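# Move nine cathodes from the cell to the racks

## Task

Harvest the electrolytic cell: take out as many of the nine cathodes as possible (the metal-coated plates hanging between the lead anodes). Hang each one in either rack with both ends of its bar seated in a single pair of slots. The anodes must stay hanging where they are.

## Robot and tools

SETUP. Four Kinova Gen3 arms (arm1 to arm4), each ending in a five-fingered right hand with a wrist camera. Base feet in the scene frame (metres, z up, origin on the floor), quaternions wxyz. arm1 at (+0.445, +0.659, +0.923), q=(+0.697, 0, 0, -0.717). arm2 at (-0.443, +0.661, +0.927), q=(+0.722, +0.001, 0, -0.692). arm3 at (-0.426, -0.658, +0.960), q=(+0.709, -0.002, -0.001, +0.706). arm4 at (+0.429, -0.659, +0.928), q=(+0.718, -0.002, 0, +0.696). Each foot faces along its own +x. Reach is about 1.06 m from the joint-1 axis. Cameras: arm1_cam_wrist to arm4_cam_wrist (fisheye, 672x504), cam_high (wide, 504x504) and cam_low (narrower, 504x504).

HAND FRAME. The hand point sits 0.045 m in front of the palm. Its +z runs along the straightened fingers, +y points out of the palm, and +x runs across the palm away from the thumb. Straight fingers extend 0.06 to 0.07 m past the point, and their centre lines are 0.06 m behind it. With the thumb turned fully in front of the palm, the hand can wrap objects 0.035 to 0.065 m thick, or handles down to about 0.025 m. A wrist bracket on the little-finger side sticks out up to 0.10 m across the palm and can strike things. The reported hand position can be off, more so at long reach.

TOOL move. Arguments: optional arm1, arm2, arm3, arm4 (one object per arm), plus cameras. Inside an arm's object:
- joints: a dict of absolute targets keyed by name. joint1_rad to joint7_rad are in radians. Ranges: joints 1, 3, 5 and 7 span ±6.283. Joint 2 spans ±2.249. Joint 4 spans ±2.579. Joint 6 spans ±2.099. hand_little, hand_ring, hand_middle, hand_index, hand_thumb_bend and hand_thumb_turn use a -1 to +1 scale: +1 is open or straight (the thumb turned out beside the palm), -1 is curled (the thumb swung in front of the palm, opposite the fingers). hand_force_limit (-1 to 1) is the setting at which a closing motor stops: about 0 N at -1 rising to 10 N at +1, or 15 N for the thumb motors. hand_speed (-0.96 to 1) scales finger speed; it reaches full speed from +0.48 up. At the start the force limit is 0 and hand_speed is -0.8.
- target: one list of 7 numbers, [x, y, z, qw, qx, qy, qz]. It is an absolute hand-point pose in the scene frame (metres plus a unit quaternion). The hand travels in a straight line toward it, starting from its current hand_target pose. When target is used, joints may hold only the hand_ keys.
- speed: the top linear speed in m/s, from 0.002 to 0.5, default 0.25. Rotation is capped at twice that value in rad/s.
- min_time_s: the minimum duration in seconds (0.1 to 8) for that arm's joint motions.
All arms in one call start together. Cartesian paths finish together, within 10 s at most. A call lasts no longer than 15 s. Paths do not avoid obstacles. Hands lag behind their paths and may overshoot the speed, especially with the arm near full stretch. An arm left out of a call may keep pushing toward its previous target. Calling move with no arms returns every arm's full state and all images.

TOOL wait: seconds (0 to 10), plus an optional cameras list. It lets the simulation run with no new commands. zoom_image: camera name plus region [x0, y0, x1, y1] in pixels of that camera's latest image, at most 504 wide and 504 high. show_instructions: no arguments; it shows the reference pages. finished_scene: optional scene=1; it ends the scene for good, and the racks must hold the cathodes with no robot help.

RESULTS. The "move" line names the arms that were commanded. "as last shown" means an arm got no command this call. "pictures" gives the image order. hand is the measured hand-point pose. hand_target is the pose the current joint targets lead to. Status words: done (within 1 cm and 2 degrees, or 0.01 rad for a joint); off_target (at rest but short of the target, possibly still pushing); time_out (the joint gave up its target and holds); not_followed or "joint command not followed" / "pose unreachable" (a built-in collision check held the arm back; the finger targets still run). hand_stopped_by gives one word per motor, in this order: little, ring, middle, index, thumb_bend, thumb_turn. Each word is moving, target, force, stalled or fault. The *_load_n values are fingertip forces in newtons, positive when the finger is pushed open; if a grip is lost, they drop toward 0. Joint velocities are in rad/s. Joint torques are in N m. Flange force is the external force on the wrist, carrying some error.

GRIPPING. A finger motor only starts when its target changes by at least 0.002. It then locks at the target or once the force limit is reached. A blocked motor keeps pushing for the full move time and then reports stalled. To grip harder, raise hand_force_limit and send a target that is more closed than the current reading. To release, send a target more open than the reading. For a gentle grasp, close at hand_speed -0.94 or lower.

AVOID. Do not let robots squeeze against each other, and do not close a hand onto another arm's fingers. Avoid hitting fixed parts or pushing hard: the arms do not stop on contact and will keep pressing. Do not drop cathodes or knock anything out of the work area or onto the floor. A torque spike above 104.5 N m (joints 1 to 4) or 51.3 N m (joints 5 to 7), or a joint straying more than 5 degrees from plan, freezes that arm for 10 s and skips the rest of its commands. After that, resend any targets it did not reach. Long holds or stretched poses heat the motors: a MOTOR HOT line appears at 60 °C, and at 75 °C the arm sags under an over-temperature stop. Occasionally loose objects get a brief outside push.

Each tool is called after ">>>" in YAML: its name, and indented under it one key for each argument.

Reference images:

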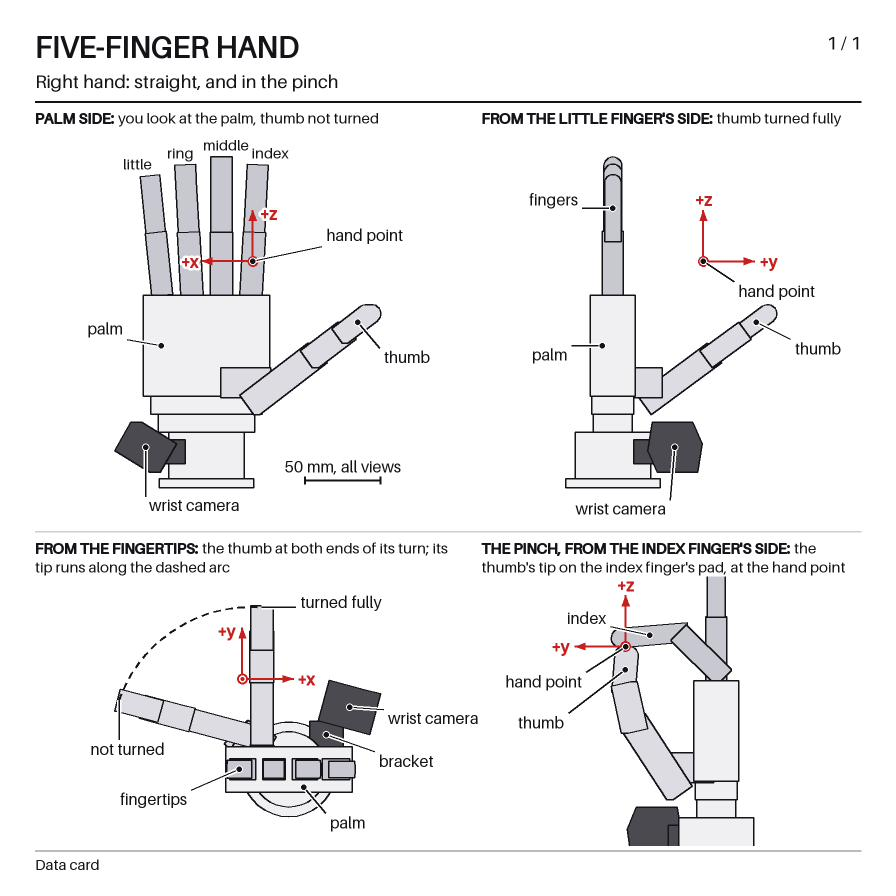

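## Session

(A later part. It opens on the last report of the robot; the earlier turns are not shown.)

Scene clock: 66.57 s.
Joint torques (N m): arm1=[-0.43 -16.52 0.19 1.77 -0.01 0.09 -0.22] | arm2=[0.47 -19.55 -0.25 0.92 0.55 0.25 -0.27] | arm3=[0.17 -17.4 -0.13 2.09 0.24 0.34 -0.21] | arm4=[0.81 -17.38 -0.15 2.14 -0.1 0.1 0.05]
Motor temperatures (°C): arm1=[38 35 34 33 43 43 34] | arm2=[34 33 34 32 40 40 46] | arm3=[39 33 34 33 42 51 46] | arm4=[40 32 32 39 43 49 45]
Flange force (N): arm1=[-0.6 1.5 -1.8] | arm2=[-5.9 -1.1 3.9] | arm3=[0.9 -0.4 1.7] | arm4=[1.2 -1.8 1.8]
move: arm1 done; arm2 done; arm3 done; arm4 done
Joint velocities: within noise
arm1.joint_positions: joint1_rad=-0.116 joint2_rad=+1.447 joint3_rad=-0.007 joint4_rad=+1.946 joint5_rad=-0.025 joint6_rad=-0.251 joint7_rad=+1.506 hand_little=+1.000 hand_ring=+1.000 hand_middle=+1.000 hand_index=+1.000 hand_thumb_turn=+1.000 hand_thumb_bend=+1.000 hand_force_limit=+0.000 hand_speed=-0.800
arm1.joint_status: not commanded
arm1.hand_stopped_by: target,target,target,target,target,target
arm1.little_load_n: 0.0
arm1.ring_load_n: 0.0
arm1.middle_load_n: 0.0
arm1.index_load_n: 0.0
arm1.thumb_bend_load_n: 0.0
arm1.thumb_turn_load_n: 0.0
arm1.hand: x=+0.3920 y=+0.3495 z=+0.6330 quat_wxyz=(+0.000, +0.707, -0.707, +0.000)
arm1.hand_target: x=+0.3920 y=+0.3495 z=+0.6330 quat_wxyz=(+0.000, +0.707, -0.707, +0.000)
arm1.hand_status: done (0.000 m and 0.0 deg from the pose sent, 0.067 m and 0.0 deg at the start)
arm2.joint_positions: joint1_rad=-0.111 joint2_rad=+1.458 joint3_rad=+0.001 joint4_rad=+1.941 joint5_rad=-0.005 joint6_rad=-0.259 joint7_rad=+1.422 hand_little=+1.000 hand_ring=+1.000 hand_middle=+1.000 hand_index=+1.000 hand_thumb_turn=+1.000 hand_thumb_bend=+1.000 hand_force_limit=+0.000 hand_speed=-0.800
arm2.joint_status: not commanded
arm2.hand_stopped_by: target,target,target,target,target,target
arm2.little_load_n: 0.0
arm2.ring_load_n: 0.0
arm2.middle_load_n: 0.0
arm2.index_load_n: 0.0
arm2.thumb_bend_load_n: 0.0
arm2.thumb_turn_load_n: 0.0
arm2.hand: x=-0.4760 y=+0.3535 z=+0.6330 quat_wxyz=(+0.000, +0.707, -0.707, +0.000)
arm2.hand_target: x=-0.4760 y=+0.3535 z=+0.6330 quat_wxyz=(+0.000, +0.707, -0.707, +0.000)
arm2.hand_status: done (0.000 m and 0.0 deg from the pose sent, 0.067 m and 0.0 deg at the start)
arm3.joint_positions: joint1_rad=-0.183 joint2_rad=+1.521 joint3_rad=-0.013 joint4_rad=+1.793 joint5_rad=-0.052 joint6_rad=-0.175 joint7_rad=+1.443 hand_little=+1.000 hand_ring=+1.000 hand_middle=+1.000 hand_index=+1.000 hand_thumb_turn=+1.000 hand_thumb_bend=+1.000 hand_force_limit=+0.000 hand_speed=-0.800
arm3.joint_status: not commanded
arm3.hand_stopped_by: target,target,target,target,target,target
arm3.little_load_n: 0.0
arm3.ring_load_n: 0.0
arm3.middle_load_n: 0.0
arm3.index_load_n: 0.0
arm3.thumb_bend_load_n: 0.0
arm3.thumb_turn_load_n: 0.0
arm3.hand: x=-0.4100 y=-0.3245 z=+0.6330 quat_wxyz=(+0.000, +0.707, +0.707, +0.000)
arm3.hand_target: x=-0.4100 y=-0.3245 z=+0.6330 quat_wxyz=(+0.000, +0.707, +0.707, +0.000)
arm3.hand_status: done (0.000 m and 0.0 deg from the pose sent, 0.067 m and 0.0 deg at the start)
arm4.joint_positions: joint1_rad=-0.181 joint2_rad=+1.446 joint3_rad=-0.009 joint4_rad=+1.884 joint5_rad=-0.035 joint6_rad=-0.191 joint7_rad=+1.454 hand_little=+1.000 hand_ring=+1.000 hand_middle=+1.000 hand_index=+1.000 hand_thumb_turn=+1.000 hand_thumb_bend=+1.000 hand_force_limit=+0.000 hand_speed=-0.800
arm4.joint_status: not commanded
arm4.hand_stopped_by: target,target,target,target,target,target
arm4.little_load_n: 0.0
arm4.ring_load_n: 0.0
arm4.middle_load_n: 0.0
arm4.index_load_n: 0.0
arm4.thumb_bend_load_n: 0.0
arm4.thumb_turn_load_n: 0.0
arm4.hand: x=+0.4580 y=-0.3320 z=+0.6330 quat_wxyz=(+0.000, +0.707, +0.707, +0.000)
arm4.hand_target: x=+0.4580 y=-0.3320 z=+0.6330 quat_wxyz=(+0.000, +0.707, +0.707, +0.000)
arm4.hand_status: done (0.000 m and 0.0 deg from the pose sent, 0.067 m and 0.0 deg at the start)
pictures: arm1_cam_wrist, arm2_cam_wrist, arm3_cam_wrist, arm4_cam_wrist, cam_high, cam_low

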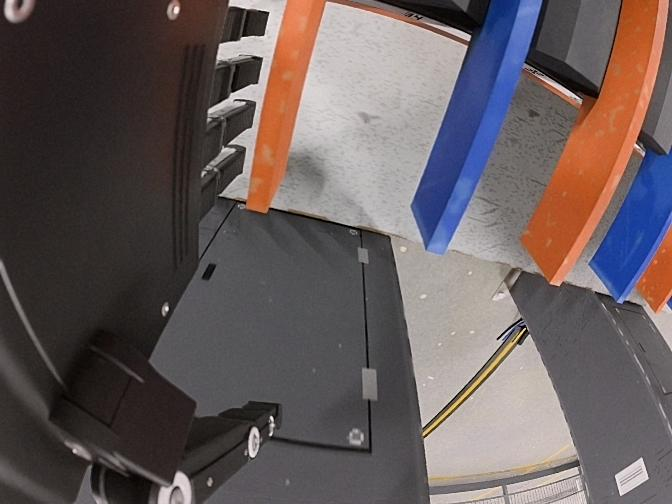

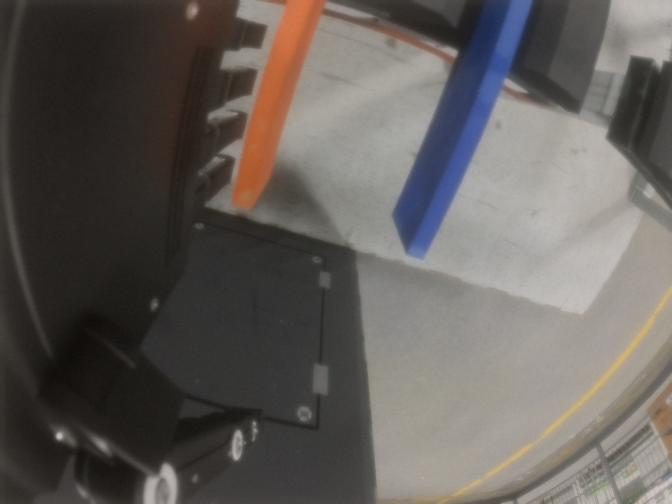

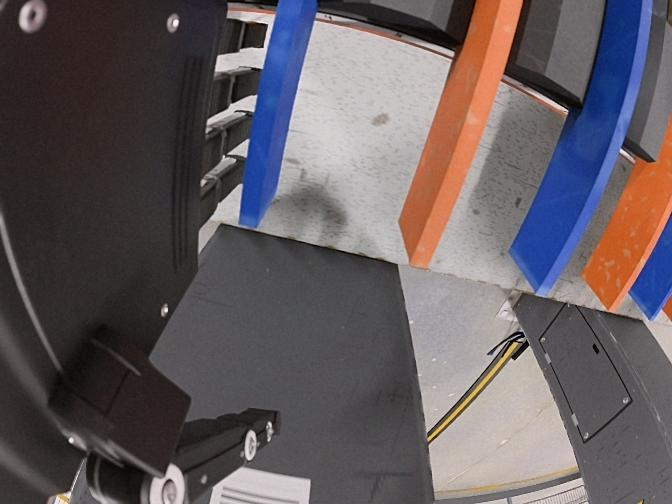

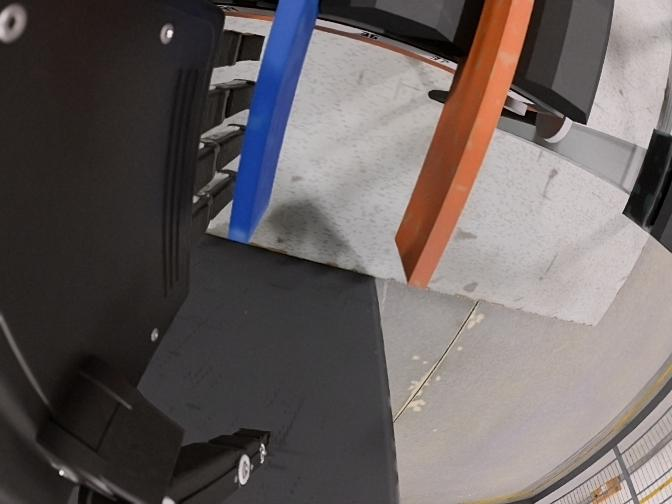

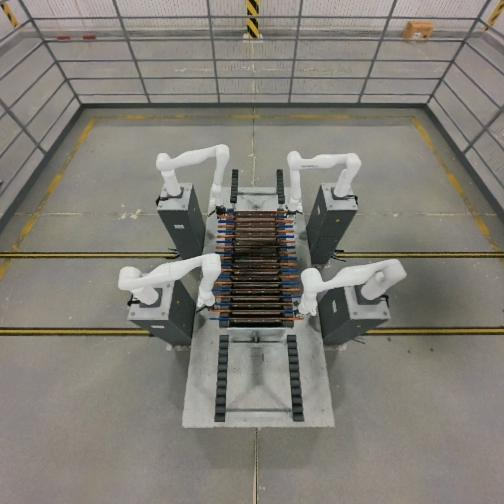

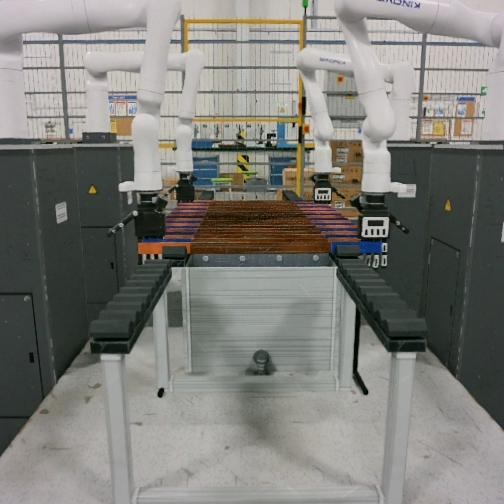

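>>> move:
  arm1: {"target": [0.390, 0.349, 0.605, 0, 0.7071, -0.7071, 0], "speed": 0.1}
  arm2: {"target": [-0.4775, 0.3535, 0.603, 0, 0.7071, -0.7071, 0], "speed": 0.1}
  arm3: {"target": [-0.410, -0.3265, 0.603, 0, 0.7071, 0.7071, 0], "speed": 0.1}
  arm4: {"target": [0.457, -0.333, 0.605, 0, 0.7071, 0.7071, 0], "speed": 0.1}
  cameras: []

>>> move:
  arm1: {"joints": {"hand_little": -0.3, "hand_ring": -0.3, "hand_middle": -0.3, "hand_index": -0.3, "hand_speed": -0.5}}
  arm2: {"joints": {"hand_little": -0.3, "hand_ring": -0.3, "hand_middle": -0.3, "hand_index": -0.3, "hand_speed": -0.5}}
  arm3: {"joints": {"hand_little": -0.3, "hand_ring": -0.3, "hand_middle": -0.3, "hand_index": -0.3, "hand_speed": -0.5}}
  arm4: {"joints": {"hand_little": -0.3, "hand_ring": -0.3, "hand_middle": -0.3, "hand_index": -0.3, "hand_speed": -0.5}}
  cameras: ["all"]

>>> zoom_image:
  camera: "cam_low"
  region: [320, 190, 410, 290]

>>> zoom_image:
  camera: "cam_low"
  region: [110, 190, 200, 290]

>>> zoom_image:
  camera: "arm1_cam_wrist"
  region: [180, 0, 420, 240]

>>> zoom_image:
  camera: "arm2_cam_wrist"
  region: [180, 0, 420, 240]

>>> zoom_image:
  camera: "arm3_cam_wrist"
  region: [180, 0, 420, 260]

>>> zoom_image:
  camera: "arm4_cam_wrist"
  region: [180, 0, 420, 260]

Scene clock: 70.33 s.
Joint torques (N m): arm1=[-0.44 -16.6 0.14 1.84 0.07 0.11 -0.2] | arm2=[0.49 -19.55 -0.22 0.97 0.57 0.22 -0.27] | arm3=[0.26 -17.32 -0.09 2.18 0.24 0.34 -0.2] | arm4=[0.75 -17.37 -0.13 2.25 -0.11 0.09 0.07]
Motor temperatures (°C): arm1=[38 35 34 33 43 43 34] | arm2=[34 33 34 32 40 40 46] | arm3=[39 33 34 33 42 51 46] | arm4=[40 32 32 39 43 49 45]
Flange force (N): arm1=[-0.6 1.4 -1.8] | arm2=[-5.8 -1.2 3.4] | arm3=[1.0 -0.7 1.7] | arm4=[1.3 -1.7 1.8]
move: arm1 done; arm2 done; arm3 done; arm4 done
Joint velocities: within noise
arm1.joint_positions: joint1_rad=-0.110 joint2_rad=+1.515 joint3_rad=-0.006 joint4_rad=+1.884 joint5_rad=-0.022 joint6_rad=-0.258 joint7_rad=+1.508 hand_little=+1.000 hand_ring=+1.000 hand_middle=+1.000 hand_index=+1.000 hand_thumb_turn=+1.000 hand_thumb_bend=+1.000 hand_force_limit=+0.000 hand_speed=-0.800
arm1.joint_status: not commanded
arm1.hand_stopped_by: target,target,target,target,target,target
arm1.little_load_n: 0.0
arm1.ring_load_n: 0.0
arm1.middle_load_n: 0.0
arm1.index_load_n: 0.0
arm1.thumb_bend_load_n: 0.0
arm1.thumb_turn_load_n: 0.0
arm1.hand: x=+0.3900 y=+0.3490 z=+0.6050 quat_wxyz=(+0.000, +0.707, -0.707, +0.000)
arm1.hand_target: x=+0.3900 y=+0.3490 z=+0.6050 quat_wxyz=(+0.000, +0.707, -0.707, +0.000)
arm1.hand_status: done (0.000 m and 0.0 deg from the pose sent, 0.028 m and 0.0 deg at the start)
arm2.joint_positions: joint1_rad=-0.107 joint2_rad=+1.531 joint3_rad=+0.001 joint4_rad=+1.876 joint5_rad=-0.003 joint6_rad=-0.267 joint7_rad=+1.424 hand_little=+1.000 hand_ring=+1.000 hand_middle=+1.000 hand_index=+1.000 hand_thumb_turn=+1.000 hand_thumb_bend=+1.000 hand_force_limit=+0.000 hand_speed=-0.800
arm2.joint_status: not commanded
arm2.hand_stopped_by: target,target,target,target,target,target
arm2.little_load_n: 0.0
arm2.ring_load_n: 0.0
arm2.middle_load_n: 0.0
arm2.index_load_n: 0.0
arm2.thumb_bend_load_n: -0.5
arm2.thumb_turn_load_n: 0.0
arm2.hand: x=-0.4775 y=+0.3535 z=+0.6030 quat_wxyz=(+0.000, +0.707, -0.707, +0.000)
arm2.hand_target: x=-0.4775 y=+0.3535 z=+0.6030 quat_wxyz=(+0.000, +0.707, -0.707, +0.000)
arm2.hand_status: done (0.000 m and 0.0 deg from the pose sent, 0.030 m and 0.0 deg at the start)
arm3.joint_positions: joint1_rad=-0.184 joint2_rad=+1.594 joint3_rad=-0.013 joint4_rad=+1.728 joint5_rad=-0.052 joint6_rad=-0.182 joint7_rad=+1.443 hand_little=+1.000 hand_ring=+1.000 hand_middle=+1.000 hand_index=+1.000 hand_thumb_turn=+1.000 hand_thumb_bend=+1.000 hand_force_limit=+0.000 hand_speed=-0.800
arm3.joint_status: not commanded
arm3.hand_stopped_by: target,target,target,target,target,target
arm3.little_load_n: 0.0
arm3.ring_load_n: 0.0
arm3.middle_load_n: 0.0
arm3.index_load_n: 0.0
arm3.thumb_bend_load_n: -0.5
arm3.thumb_turn_load_n: 0.0
arm3.hand: x=-0.4100 y=-0.3265 z=+0.6030 quat_wxyz=(+0.000, +0.707, +0.707, +0.000)
arm3.hand_target: x=-0.4100 y=-0.3265 z=+0.6030 quat_wxyz=(+0.000, +0.707, +0.707, +0.000)
arm3.hand_status: done (0.000 m and 0.0 deg from the pose sent, 0.030 m and 0.0 deg at the start)
arm4.joint_positions: joint1_rad=-0.183 joint2_rad=+1.514 joint3_rad=-0.009 joint4_rad=+1.827 joint5_rad=-0.037 joint6_rad=-0.202 joint7_rad=+1.454 hand_little=+1.000 hand_ring=+1.000 hand_middle=+1.000 hand_index=+1.000 hand_thumb_turn=+1.000 hand_thumb_bend=+1.000 hand_force_limit=+0.000 hand_speed=-0.800
arm4.joint_status: not commanded
arm4.hand_stopped_by: target,target,target,target,target,target
arm4.little_load_n: 0.0
arm4.ring_load_n: 0.0
arm4.middle_load_n: 0.0
arm4.index_load_n: 0.0
arm4.thumb_bend_load_n: 0.0
arm4.thumb_turn_load_n: 0.0
arm4.hand: x=+0.4570 y=-0.3330 z=+0.6050 quat_wxyz=(+0.000, +0.707, +0.707, +0.000)
arm4.hand_target: x=+0.4570 y=-0.3330 z=+0.6050 quat_wxyz=(+0.000, +0.707, +0.707, +0.000)
arm4.hand_status: done (0.000 m and 0.0 deg from the pose sent, 0.028 m and 0.0 deg at the start)

Scene clock: 71.77 s.
Joint torques (N m): arm1=[-0.45 -16.62 0.2 1.81 0.02 0.04 -0.13] | arm2=[0.43 -19.55 -0.22 0.97 0.52 0.24 -0.29] | arm3=[0.17 -17.25 -0.07 2.14 0.24 0.27 -0.15] | arm4=[0.78 -17.38 -0.14 2.27 -0.13 0.09 0.06]
Motor temperatures (°C): arm1=[38 35 34 33 43 43 34] | arm2=[34 33 34 32 40 40 46] | arm3=[39 33 34 33 42 51 46] | arm4=[40 32 32 39 43 49 45]
Flange force (N): arm1=[-0.5 1.4 -1.8] | arm2=[-5.8 -1.0 3.3] | arm3=[1.1 -0.5 1.4] | arm4=[1.4 -1.7 1.9]
move: arm1 done; arm2 done; arm3 done; arm4 done
Joint velocities: within noise
arm1.joint_positions: joint1_rad=-0.110 joint2_rad=+1.515 joint3_rad=-0.006 joint4_rad=+1.884 joint5_rad=-0.022 joint6_rad=-0.258 joint7_rad=+1.508 hand_little=-0.300 hand_ring=-0.300 hand_middle=-0.300 hand_index=-0.300 hand_thumb_turn=+1.000 hand_thumb_bend=+1.000 hand_force_limit=+0.000 hand_speed=-0.500
arm1.joint_status: all done
arm1.hand_stopped_by: target,target,target,target,target,target
arm1.little_load_n: 0.0
arm1.ring_load_n: 0.0
arm1.middle_load_n: 0.0
arm1.index_load_n: 0.0
arm1.thumb_bend_load_n: 0.0
arm1.thumb_turn_load_n: 0.0
arm1.hand: x=+0.3900 y=+0.3490 z=+0.6050 quat_wxyz=(+0.000, +0.707, -0.707, +0.000)
arm1.hand_target: x=+0.3900 y=+0.3490 z=+0.6050 quat_wxyz=(+0.000, +0.707, -0.707, +0.000)
arm1.hand_status: not commanded
arm2.joint_positions: joint1_rad=-0.107 joint2_rad=+1.531 joint3_rad=+0.001 joint4_rad=+1.876 joint5_rad=-0.003 joint6_rad=-0.267 joint7_rad=+1.424 hand_little=-0.300 hand_ring=-0.300 hand_middle=-0.300 hand_index=-0.300 hand_thumb_turn=+1.000 hand_thumb_bend=+1.000 hand_force_limit=+0.000 hand_speed=-0.500
arm2.joint_status: all done
arm2.hand_stopped_by: target,target,target,target,target,target
arm2.little_load_n: 0.0
arm2.ring_load_n: 0.0
arm2.middle_load_n: 0.0
arm2.index_load_n: 0.5
arm2.thumb_bend_load_n: 0.0
arm2.thumb_turn_load_n: 0.0
arm2.hand: x=-0.4775 y=+0.3535 z=+0.6030 quat_wxyz=(+0.000, +0.707, -0.707, +0.000)
arm2.hand_target: x=-0.4775 y=+0.3535 z=+0.6030 quat_wxyz=(+0.000, +0.707, -0.707, +0.000)
arm2.hand_status: not commanded
arm3.joint_positions: joint1_rad=-0.184 joint2_rad=+1.594 joint3_rad=-0.013 joint4_rad=+1.728 joint5_rad=-0.052 joint6_rad=-0.182 joint7_rad=+1.443 hand_little=-0.300 hand_ring=-0.300 hand_middle=-0.300 hand_index=-0.300 hand_thumb_turn=+1.000 hand_thumb_bend=+1.000 hand_force_limit=+0.000 hand_speed=-0.500
arm3.joint_status: all done
arm3.hand_stopped_by: target,target,target,target,target,target
arm3.little_load_n: 0.0
arm3.ring_load_n: 0.0
arm3.middle_load_n: 0.0
arm3.index_load_n: 0.0
arm3.thumb_bend_load_n: 0.0
arm3.thumb_turn_load_n: 0.0
arm3.hand: x=-0.4100 y=-0.3265 z=+0.6030 quat_wxyz=(+0.000, +0.707, +0.707, +0.000)
arm3.hand_target: x=-0.4100 y=-0.3265 z=+0.6030 quat_wxyz=(+0.000, +0.707, +0.707, +0.000)
arm3.hand_status: not commanded
arm4.joint_positions: joint1_rad=-0.183 joint2_rad=+1.514 joint3_rad=-0.009 joint4_rad=+1.827 joint5_rad=-0.037 joint6_rad=-0.202 joint7_rad=+1.454 hand_little=-0.300 hand_ring=-0.300 hand_middle=-0.300 hand_index=-0.300 hand_thumb_turn=+1.000 hand_thumb_bend=+1.000 hand_force_limit=+0.000 hand_speed=-0.500
arm4.joint_status: all done
arm4.hand_stopped_by: target,target,target,target,target,target
arm4.little_load_n: 0.0
arm4.ring_load_n: 0.0
arm4.middle_load_n: 0.0
arm4.index_load_n: 0.0
arm4.thumb_bend_load_n: 0.0
arm4.thumb_turn_load_n: 0.0
arm4.hand: x=+0.4570 y=-0.3330 z=+0.6050 quat_wxyz=(+0.000, +0.707, +0.707, +0.000)
arm4.hand_target: x=+0.4570 y=-0.3330 z=+0.6050 quat_wxyz=(+0.000, +0.707, +0.707, +0.000)
arm4.hand_status: not commanded
pictures: arm1_cam_wrist, arm2_cam_wrist, arm3_cam_wrist, arm4_cam_wrist, cam_high, cam_low

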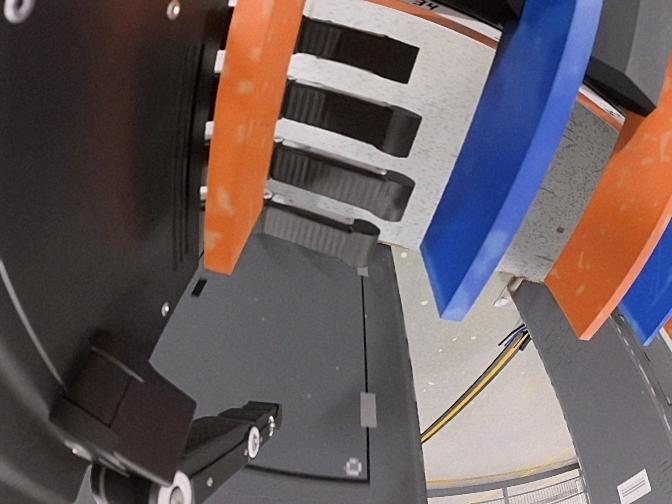

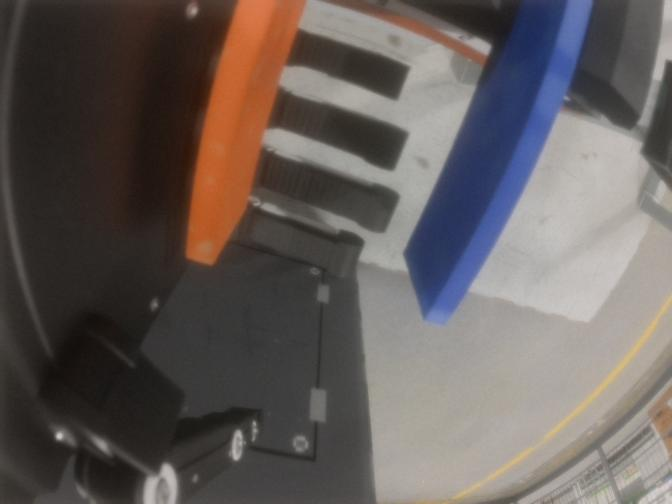

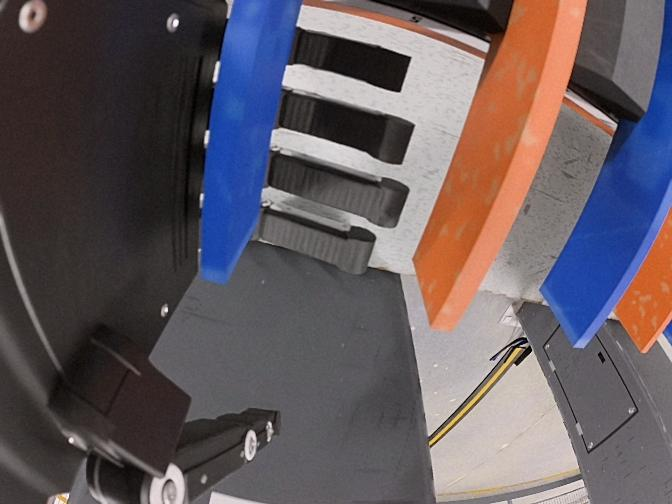

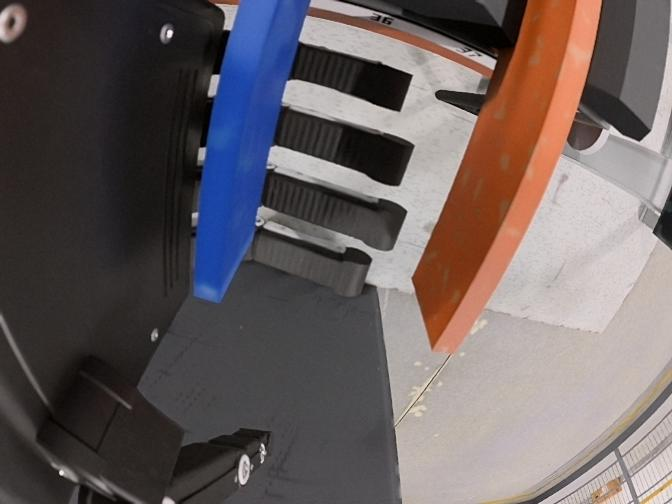

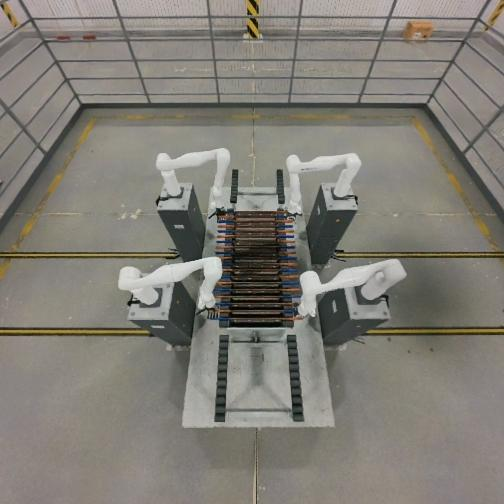

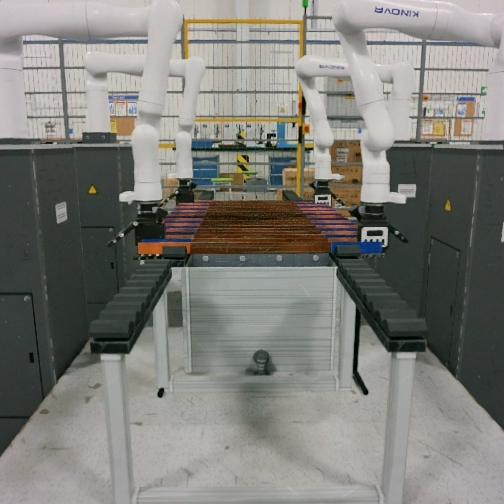

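Scaled by 5.040 from the camera's image (finer frame: 720x720).

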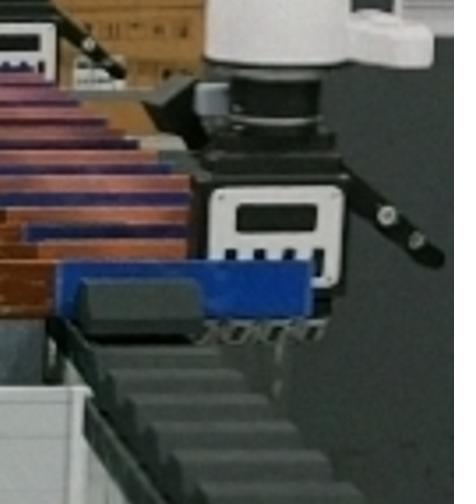

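Scaled by 5.040 from the camera's image (finer frame: 720x720).

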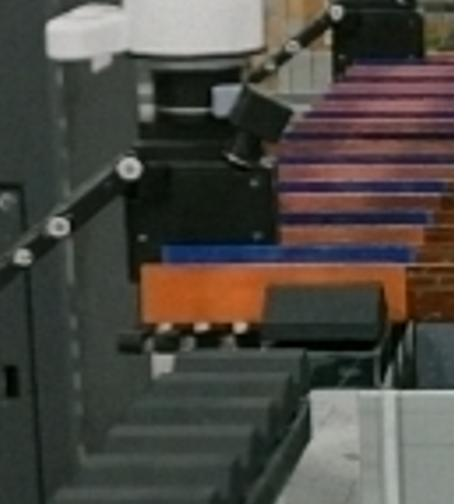

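Scaled by 2.100 from the camera's image (finer frame: 960x720).

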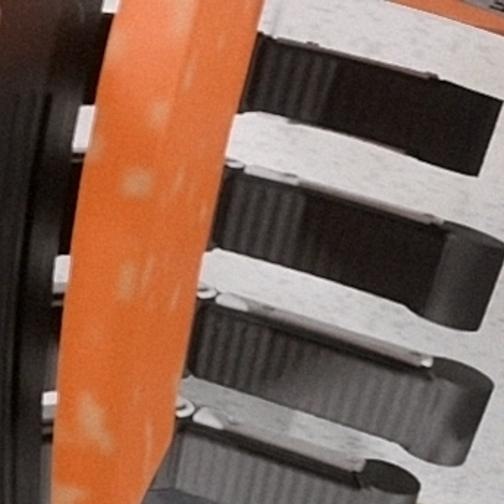

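Scaled by 2.100 from the camera's image (finer frame: 960x720).

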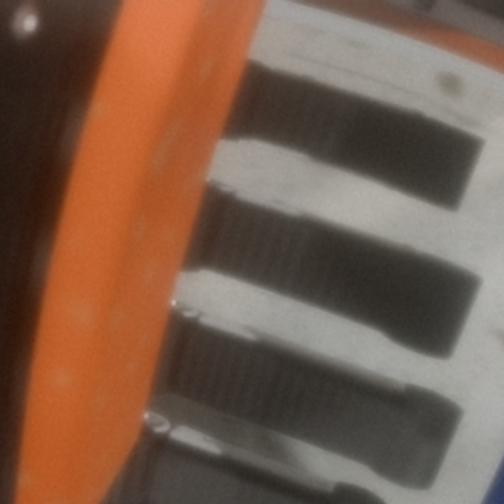

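Scaled by 1.938 from the camera's image (finer frame: 960x720).

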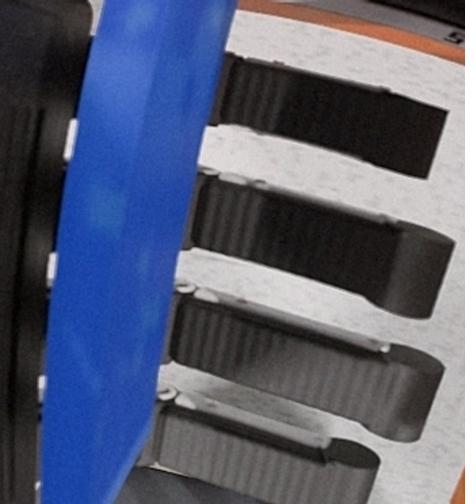

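Scaled by 1.938 from the camera's image (finer frame: 960x720).

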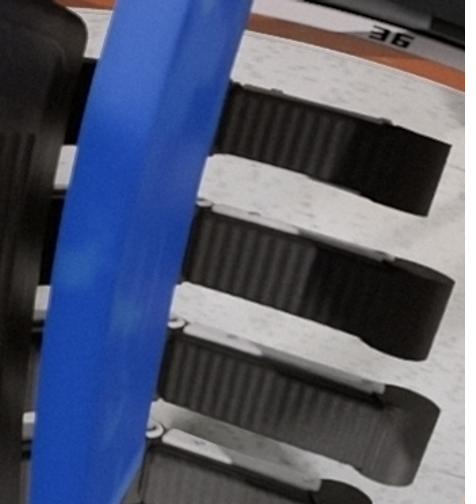

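>>> move:
  arm1: {"target": [0.390, 0.349, 0.640, 0, 0.7071, -0.7071, 0], "speed": 0.05}
  arm2: {"target": [-0.4775, 0.3535, 0.638, 0, 0.7071, -0.7071, 0], "speed": 0.05}
  arm3: {"target": [-0.410, -0.3265, 0.638, 0, 0.7071, 0.7071, 0], "speed": 0.05}
  arm4: {"target": [0.457, -0.333, 0.640, 0, 0.7071, 0.7071, 0], "speed": 0.05}
  cameras: ["all"]

>>> zoom_image:
  camera: "cam_low"
  region: [320, 190, 410, 290]

>>> zoom_image:
  camera: "cam_low"
  region: [110, 190, 200, 290]

>>> zoom_image:
  camera: "arm1_cam_wrist"
  region: [180, 0, 520, 340]

>>> zoom_image:
  camera: "arm4_cam_wrist"
  region: [180, 0, 520, 340]

>>> zoom_image:
  camera: "arm2_cam_wrist"
  region: [180, 0, 520, 340]

>>> zoom_image:
  camera: "arm3_cam_wrist"
  region: [180, 0, 520, 340]

Scene clock: 73.87 s.
Joint torques (N m): arm1=[-0.19 -23.39 1.25 3.31 -0.3 -0.04 -0.28] | arm2=[0.66 -26.4 0.8 2.65 0.21 0.18 -0.43] | arm3=[0.71 -25.14 1.05 3.16 -0.01 0.15 -0.3] | arm4=[0.98 -24.8 0.89 3.1 -0.35 -0.18 -0.01]
Motor temperatures (°C): arm1=[38 36 34 33 43 43 34] | arm2=[34 33 34 32 40 40 46] | arm3=[39 33 34 33 42 51 46] | arm4=[40 32 32 39 43 49 45]
Flange force (N): arm1=[-0.2 1.1 18.4] | arm2=[-5.5 -1.3 24.6] | arm3=[0.7 -1.4 22.6] | arm4=[1.2 -2.0 21.9]
move: arm1 done; arm2 done; arm3 done; arm4 done
Joint velocities: within noise
arm1.joint_positions: joint1_rad=-0.111 joint2_rad=+1.430 joint3_rad=-0.006 joint4_rad=+1.959 joint5_rad=-0.022 joint6_rad=-0.246 joint7_rad=+1.508 hand_little=-0.300 hand_ring=-0.300 hand_middle=-0.300 hand_index=-0.300 hand_thumb_turn=+1.000 hand_thumb_bend=+1.000 hand_force_limit=+0.000 hand_speed=-0.500
arm1.joint_status: not commanded
arm1.hand_stopped_by: target,target,target,target,target,target
arm1.little_load_n: 3.0
arm1.ring_load_n: 2.5
arm1.middle_load_n: 4.0
arm1.index_load_n: 0.0
arm1.thumb_bend_load_n: 0.0
arm1.thumb_turn_load_n: 0.0
arm1.hand: x=+0.3900 y=+0.3490 z=+0.6400 quat_wxyz=(+0.000, +0.707, -0.707, +0.000)
arm1.hand_target: x=+0.3900 y=+0.3490 z=+0.6400 quat_wxyz=(+0.000, +0.707, -0.707, +0.000)
arm1.hand_status: done (0.000 m and 0.0 deg from the pose sent, 0.035 m and 0.0 deg at the start)
arm2.joint_positions: joint1_rad=-0.107 joint2_rad=+1.445 joint3_rad=+0.001 joint4_rad=+1.952 joint5_rad=-0.003 joint6_rad=-0.257 joint7_rad=+1.424 hand_little=-0.300 hand_ring=-0.300 hand_middle=-0.300 hand_index=-0.300 hand_thumb_turn=+1.000 hand_thumb_bend=+1.000 hand_force_limit=+0.000 hand_speed=-0.500
arm2.joint_status: not commanded
arm2.hand_stopped_by: target,target,target,target,target,target
arm2.little_load_n: 2.5
arm2.ring_load_n: 2.5
arm2.middle_load_n: 3.0
arm2.index_load_n: 0.0
arm2.thumb_bend_load_n: 0.0
arm2.thumb_turn_load_n: 0.5
arm2.hand: x=-0.4775 y=+0.3535 z=+0.6380 quat_wxyz=(+0.000, +0.707, -0.707, +0.000)
arm2.hand_target: x=-0.4775 y=+0.3535 z=+0.6380 quat_wxyz=(+0.000, +0.707, -0.707, +0.000)
arm2.hand_status: done (0.000 m and 0.0 deg from the pose sent, 0.035 m and 0.0 deg at the start)
arm3.joint_positions: joint1_rad=-0.183 joint2_rad=+1.510 joint3_rad=-0.013 joint4_rad=+1.809 joint5_rad=-0.052 joint6_rad=-0.180 joint7_rad=+1.442 hand_little=-0.300 hand_ring=-0.300 hand_middle=-0.300 hand_index=-0.300 hand_thumb_turn=+1.000 hand_thumb_bend=+1.000 hand_force_limit=+0.000 hand_speed=-0.500
arm3.joint_status: not commanded
arm3.hand_stopped_by: target,target,target,target,target,target
arm3.little_load_n: 4.5
arm3.ring_load_n: 4.0
arm3.middle_load_n: 3.5
arm3.index_load_n: 0.0
arm3.thumb_bend_load_n: 0.0
arm3.thumb_turn_load_n: 0.0
arm3.hand: x=-0.4100 y=-0.3265 z=+0.6380 quat_wxyz=(+0.000, +0.707, +0.707, +0.000)
arm3.hand_target: x=-0.4100 y=-0.3265 z=+0.6380 quat_wxyz=(+0.000, +0.707, +0.707, +0.000)
arm3.hand_status: done (0.000 m and 0.0 deg from the pose sent, 0.035 m and 0.0 deg at the start)
arm4.joint_positions: joint1_rad=-0.183 joint2_rad=+1.429 joint3_rad=-0.009 joint4_rad=+1.901 joint5_rad=-0.037 joint6_rad=-0.191 joint7_rad=+1.453 hand_little=-0.300 hand_ring=-0.300 hand_middle=-0.300 hand_index=-0.300 hand_thumb_turn=+1.000 hand_thumb_bend=+1.000 hand_force_limit=+0.000 hand_speed=-0.500
arm4.joint_status: not commanded
arm4.hand_stopped_by: target,target,target,target,target,target
arm4.little_load_n: 3.5
arm4.ring_load_n: 3.5
arm4.middle_load_n: 2.5
arm4.index_load_n: 0.0
arm4.thumb_bend_load_n: 0.0
arm4.thumb_turn_load_n: 0.0
arm4.hand: x=+0.4570 y=-0.3330 z=+0.6400 quat_wxyz=(+0.000, +0.707, +0.707, +0.000)
arm4.hand_target: x=+0.4570 y=-0.3330 z=+0.6400 quat_wxyz=(+0.000, +0.707, +0.707, +0.000)
arm4.hand_status: done (0.000 m and 0.0 deg from the pose sent, 0.035 m and 0.0 deg at the start)
pictures: arm1_cam_wrist, arm2_cam_wrist, arm3_cam_wrist, arm4_cam_wrist, cam_high, cam_low

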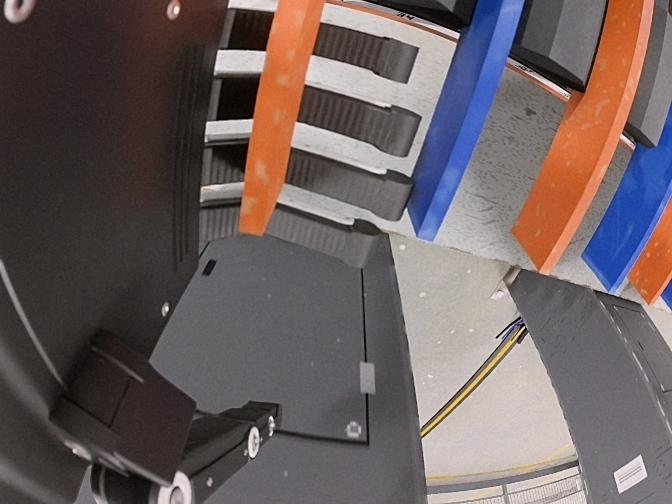

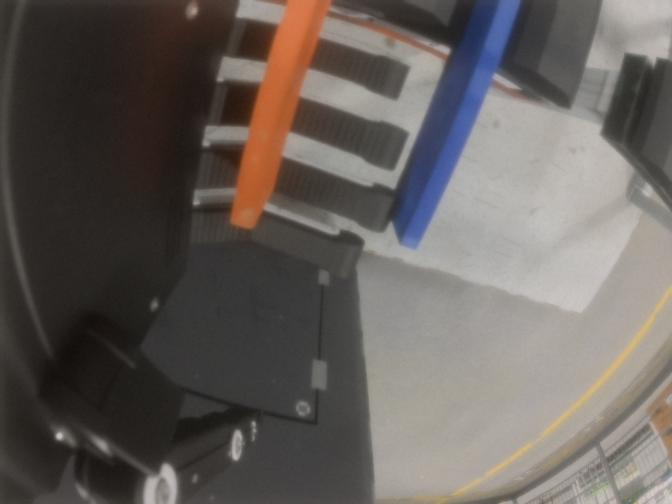

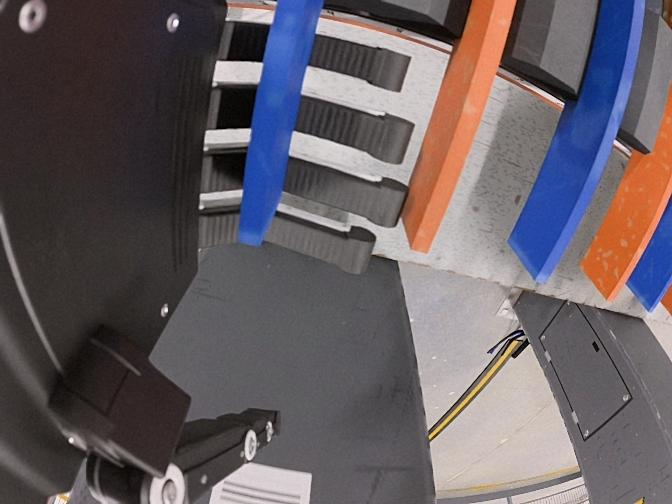

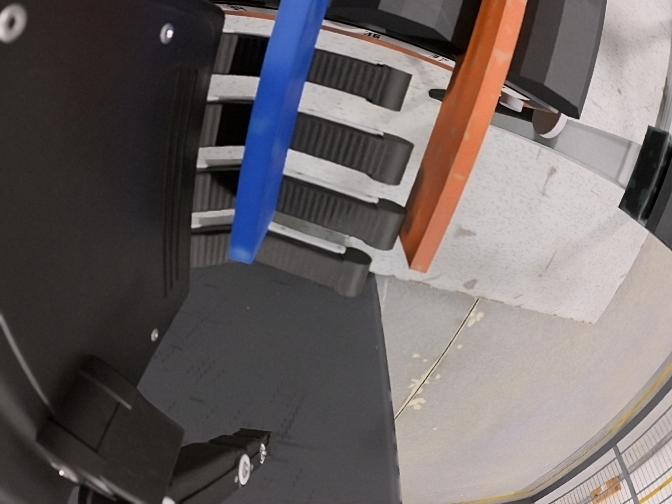

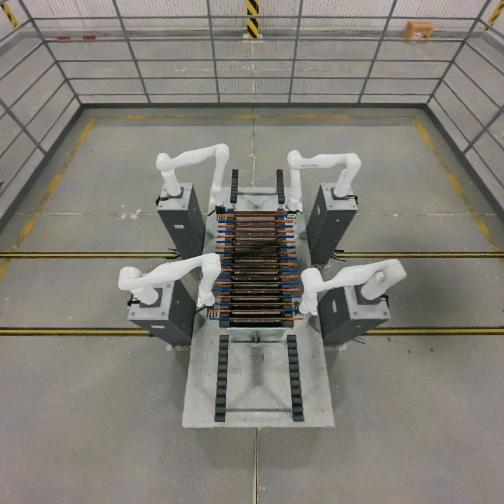

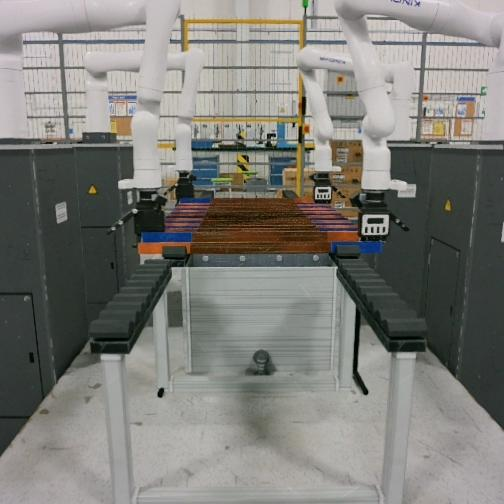

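Scaled by 5.040 from the camera's image (finer frame: 720x720).

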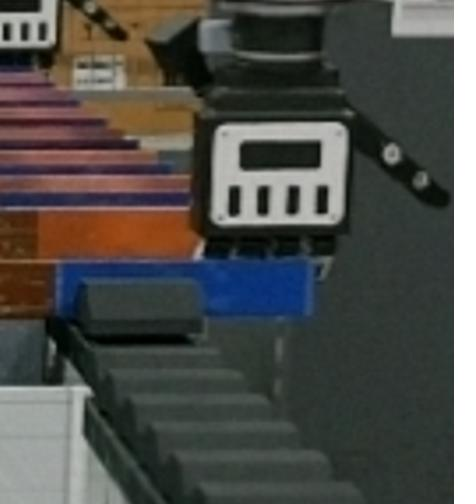

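Scaled by 5.040 from the camera's image (finer frame: 720x720).

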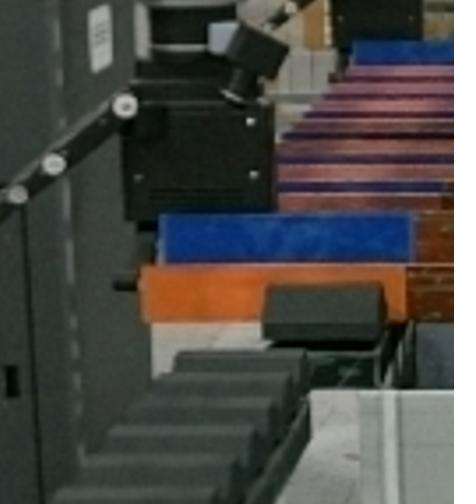

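Scaled by 1.482 from the camera's image (finer frame: 960x720).

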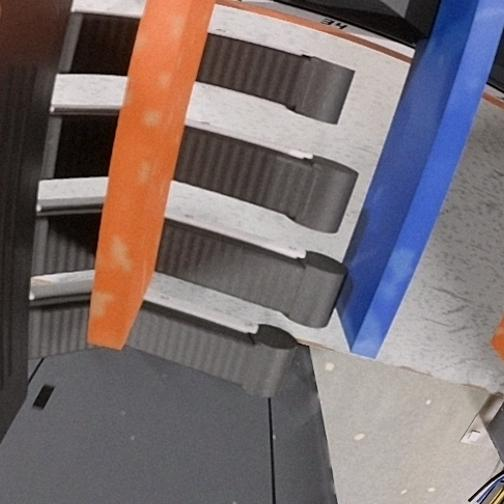

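Scaled by 1.482 from the camera's image (finer frame: 960x720).

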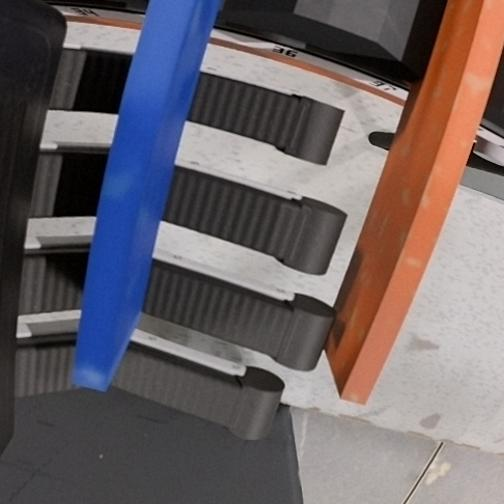

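Scaled by 1.482 from the camera's image (finer frame: 960x720).

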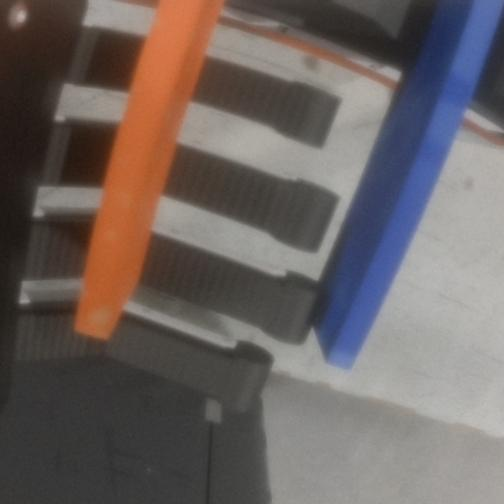

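Scaled by 1.482 from the camera's image (finer frame: 960x720).

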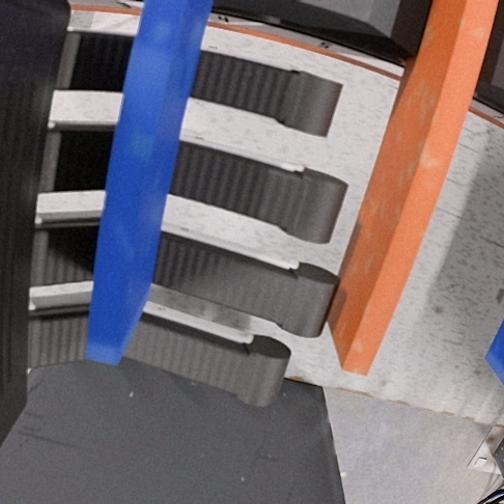

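>>> zoom_image:
  camera: "cam_low"
  region: [320, 240, 440, 360]

>>> zoom_image:
  camera: "cam_low"
  region: [80, 240, 200, 360]

>>> zoom_image:
  camera: "cam_high"
  region: [205, 310, 255, 430]

>>> zoom_image:
  camera: "cam_high"
  region: [260, 310, 310, 430]

>>> zoom_image:
  camera: "cam_high"
  region: [220, 160, 300, 220]

Scaled by 4.200 from the camera's image (finer frame: 720x720).

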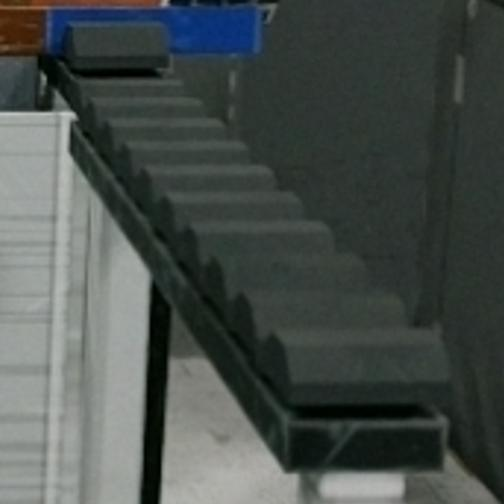

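Scaled by 4.200 from the camera's image (finer frame: 720x720).

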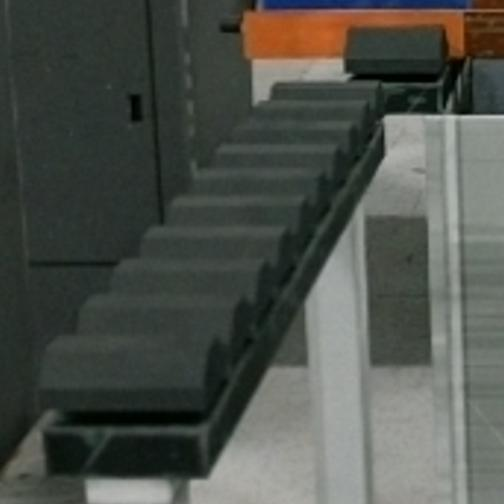

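Scaled by 4.200 from the camera's image (finer frame: 720x720).

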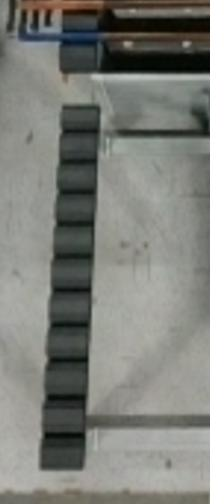

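Scaled by 4.200 from the camera's image (finer frame: 720x720).

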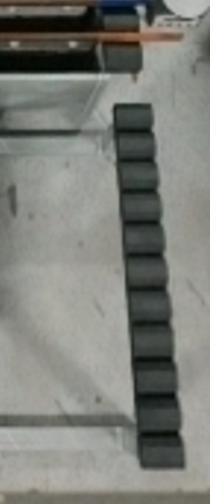

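Scaled by 6.300 from the camera's image (finer frame: 720x720).

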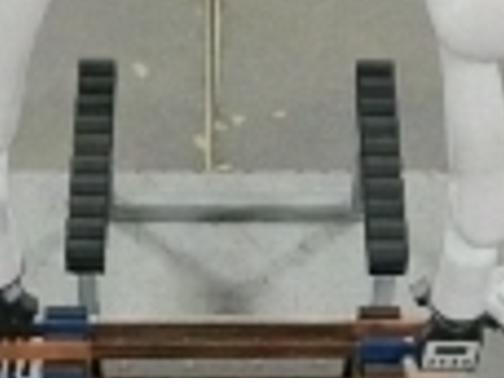

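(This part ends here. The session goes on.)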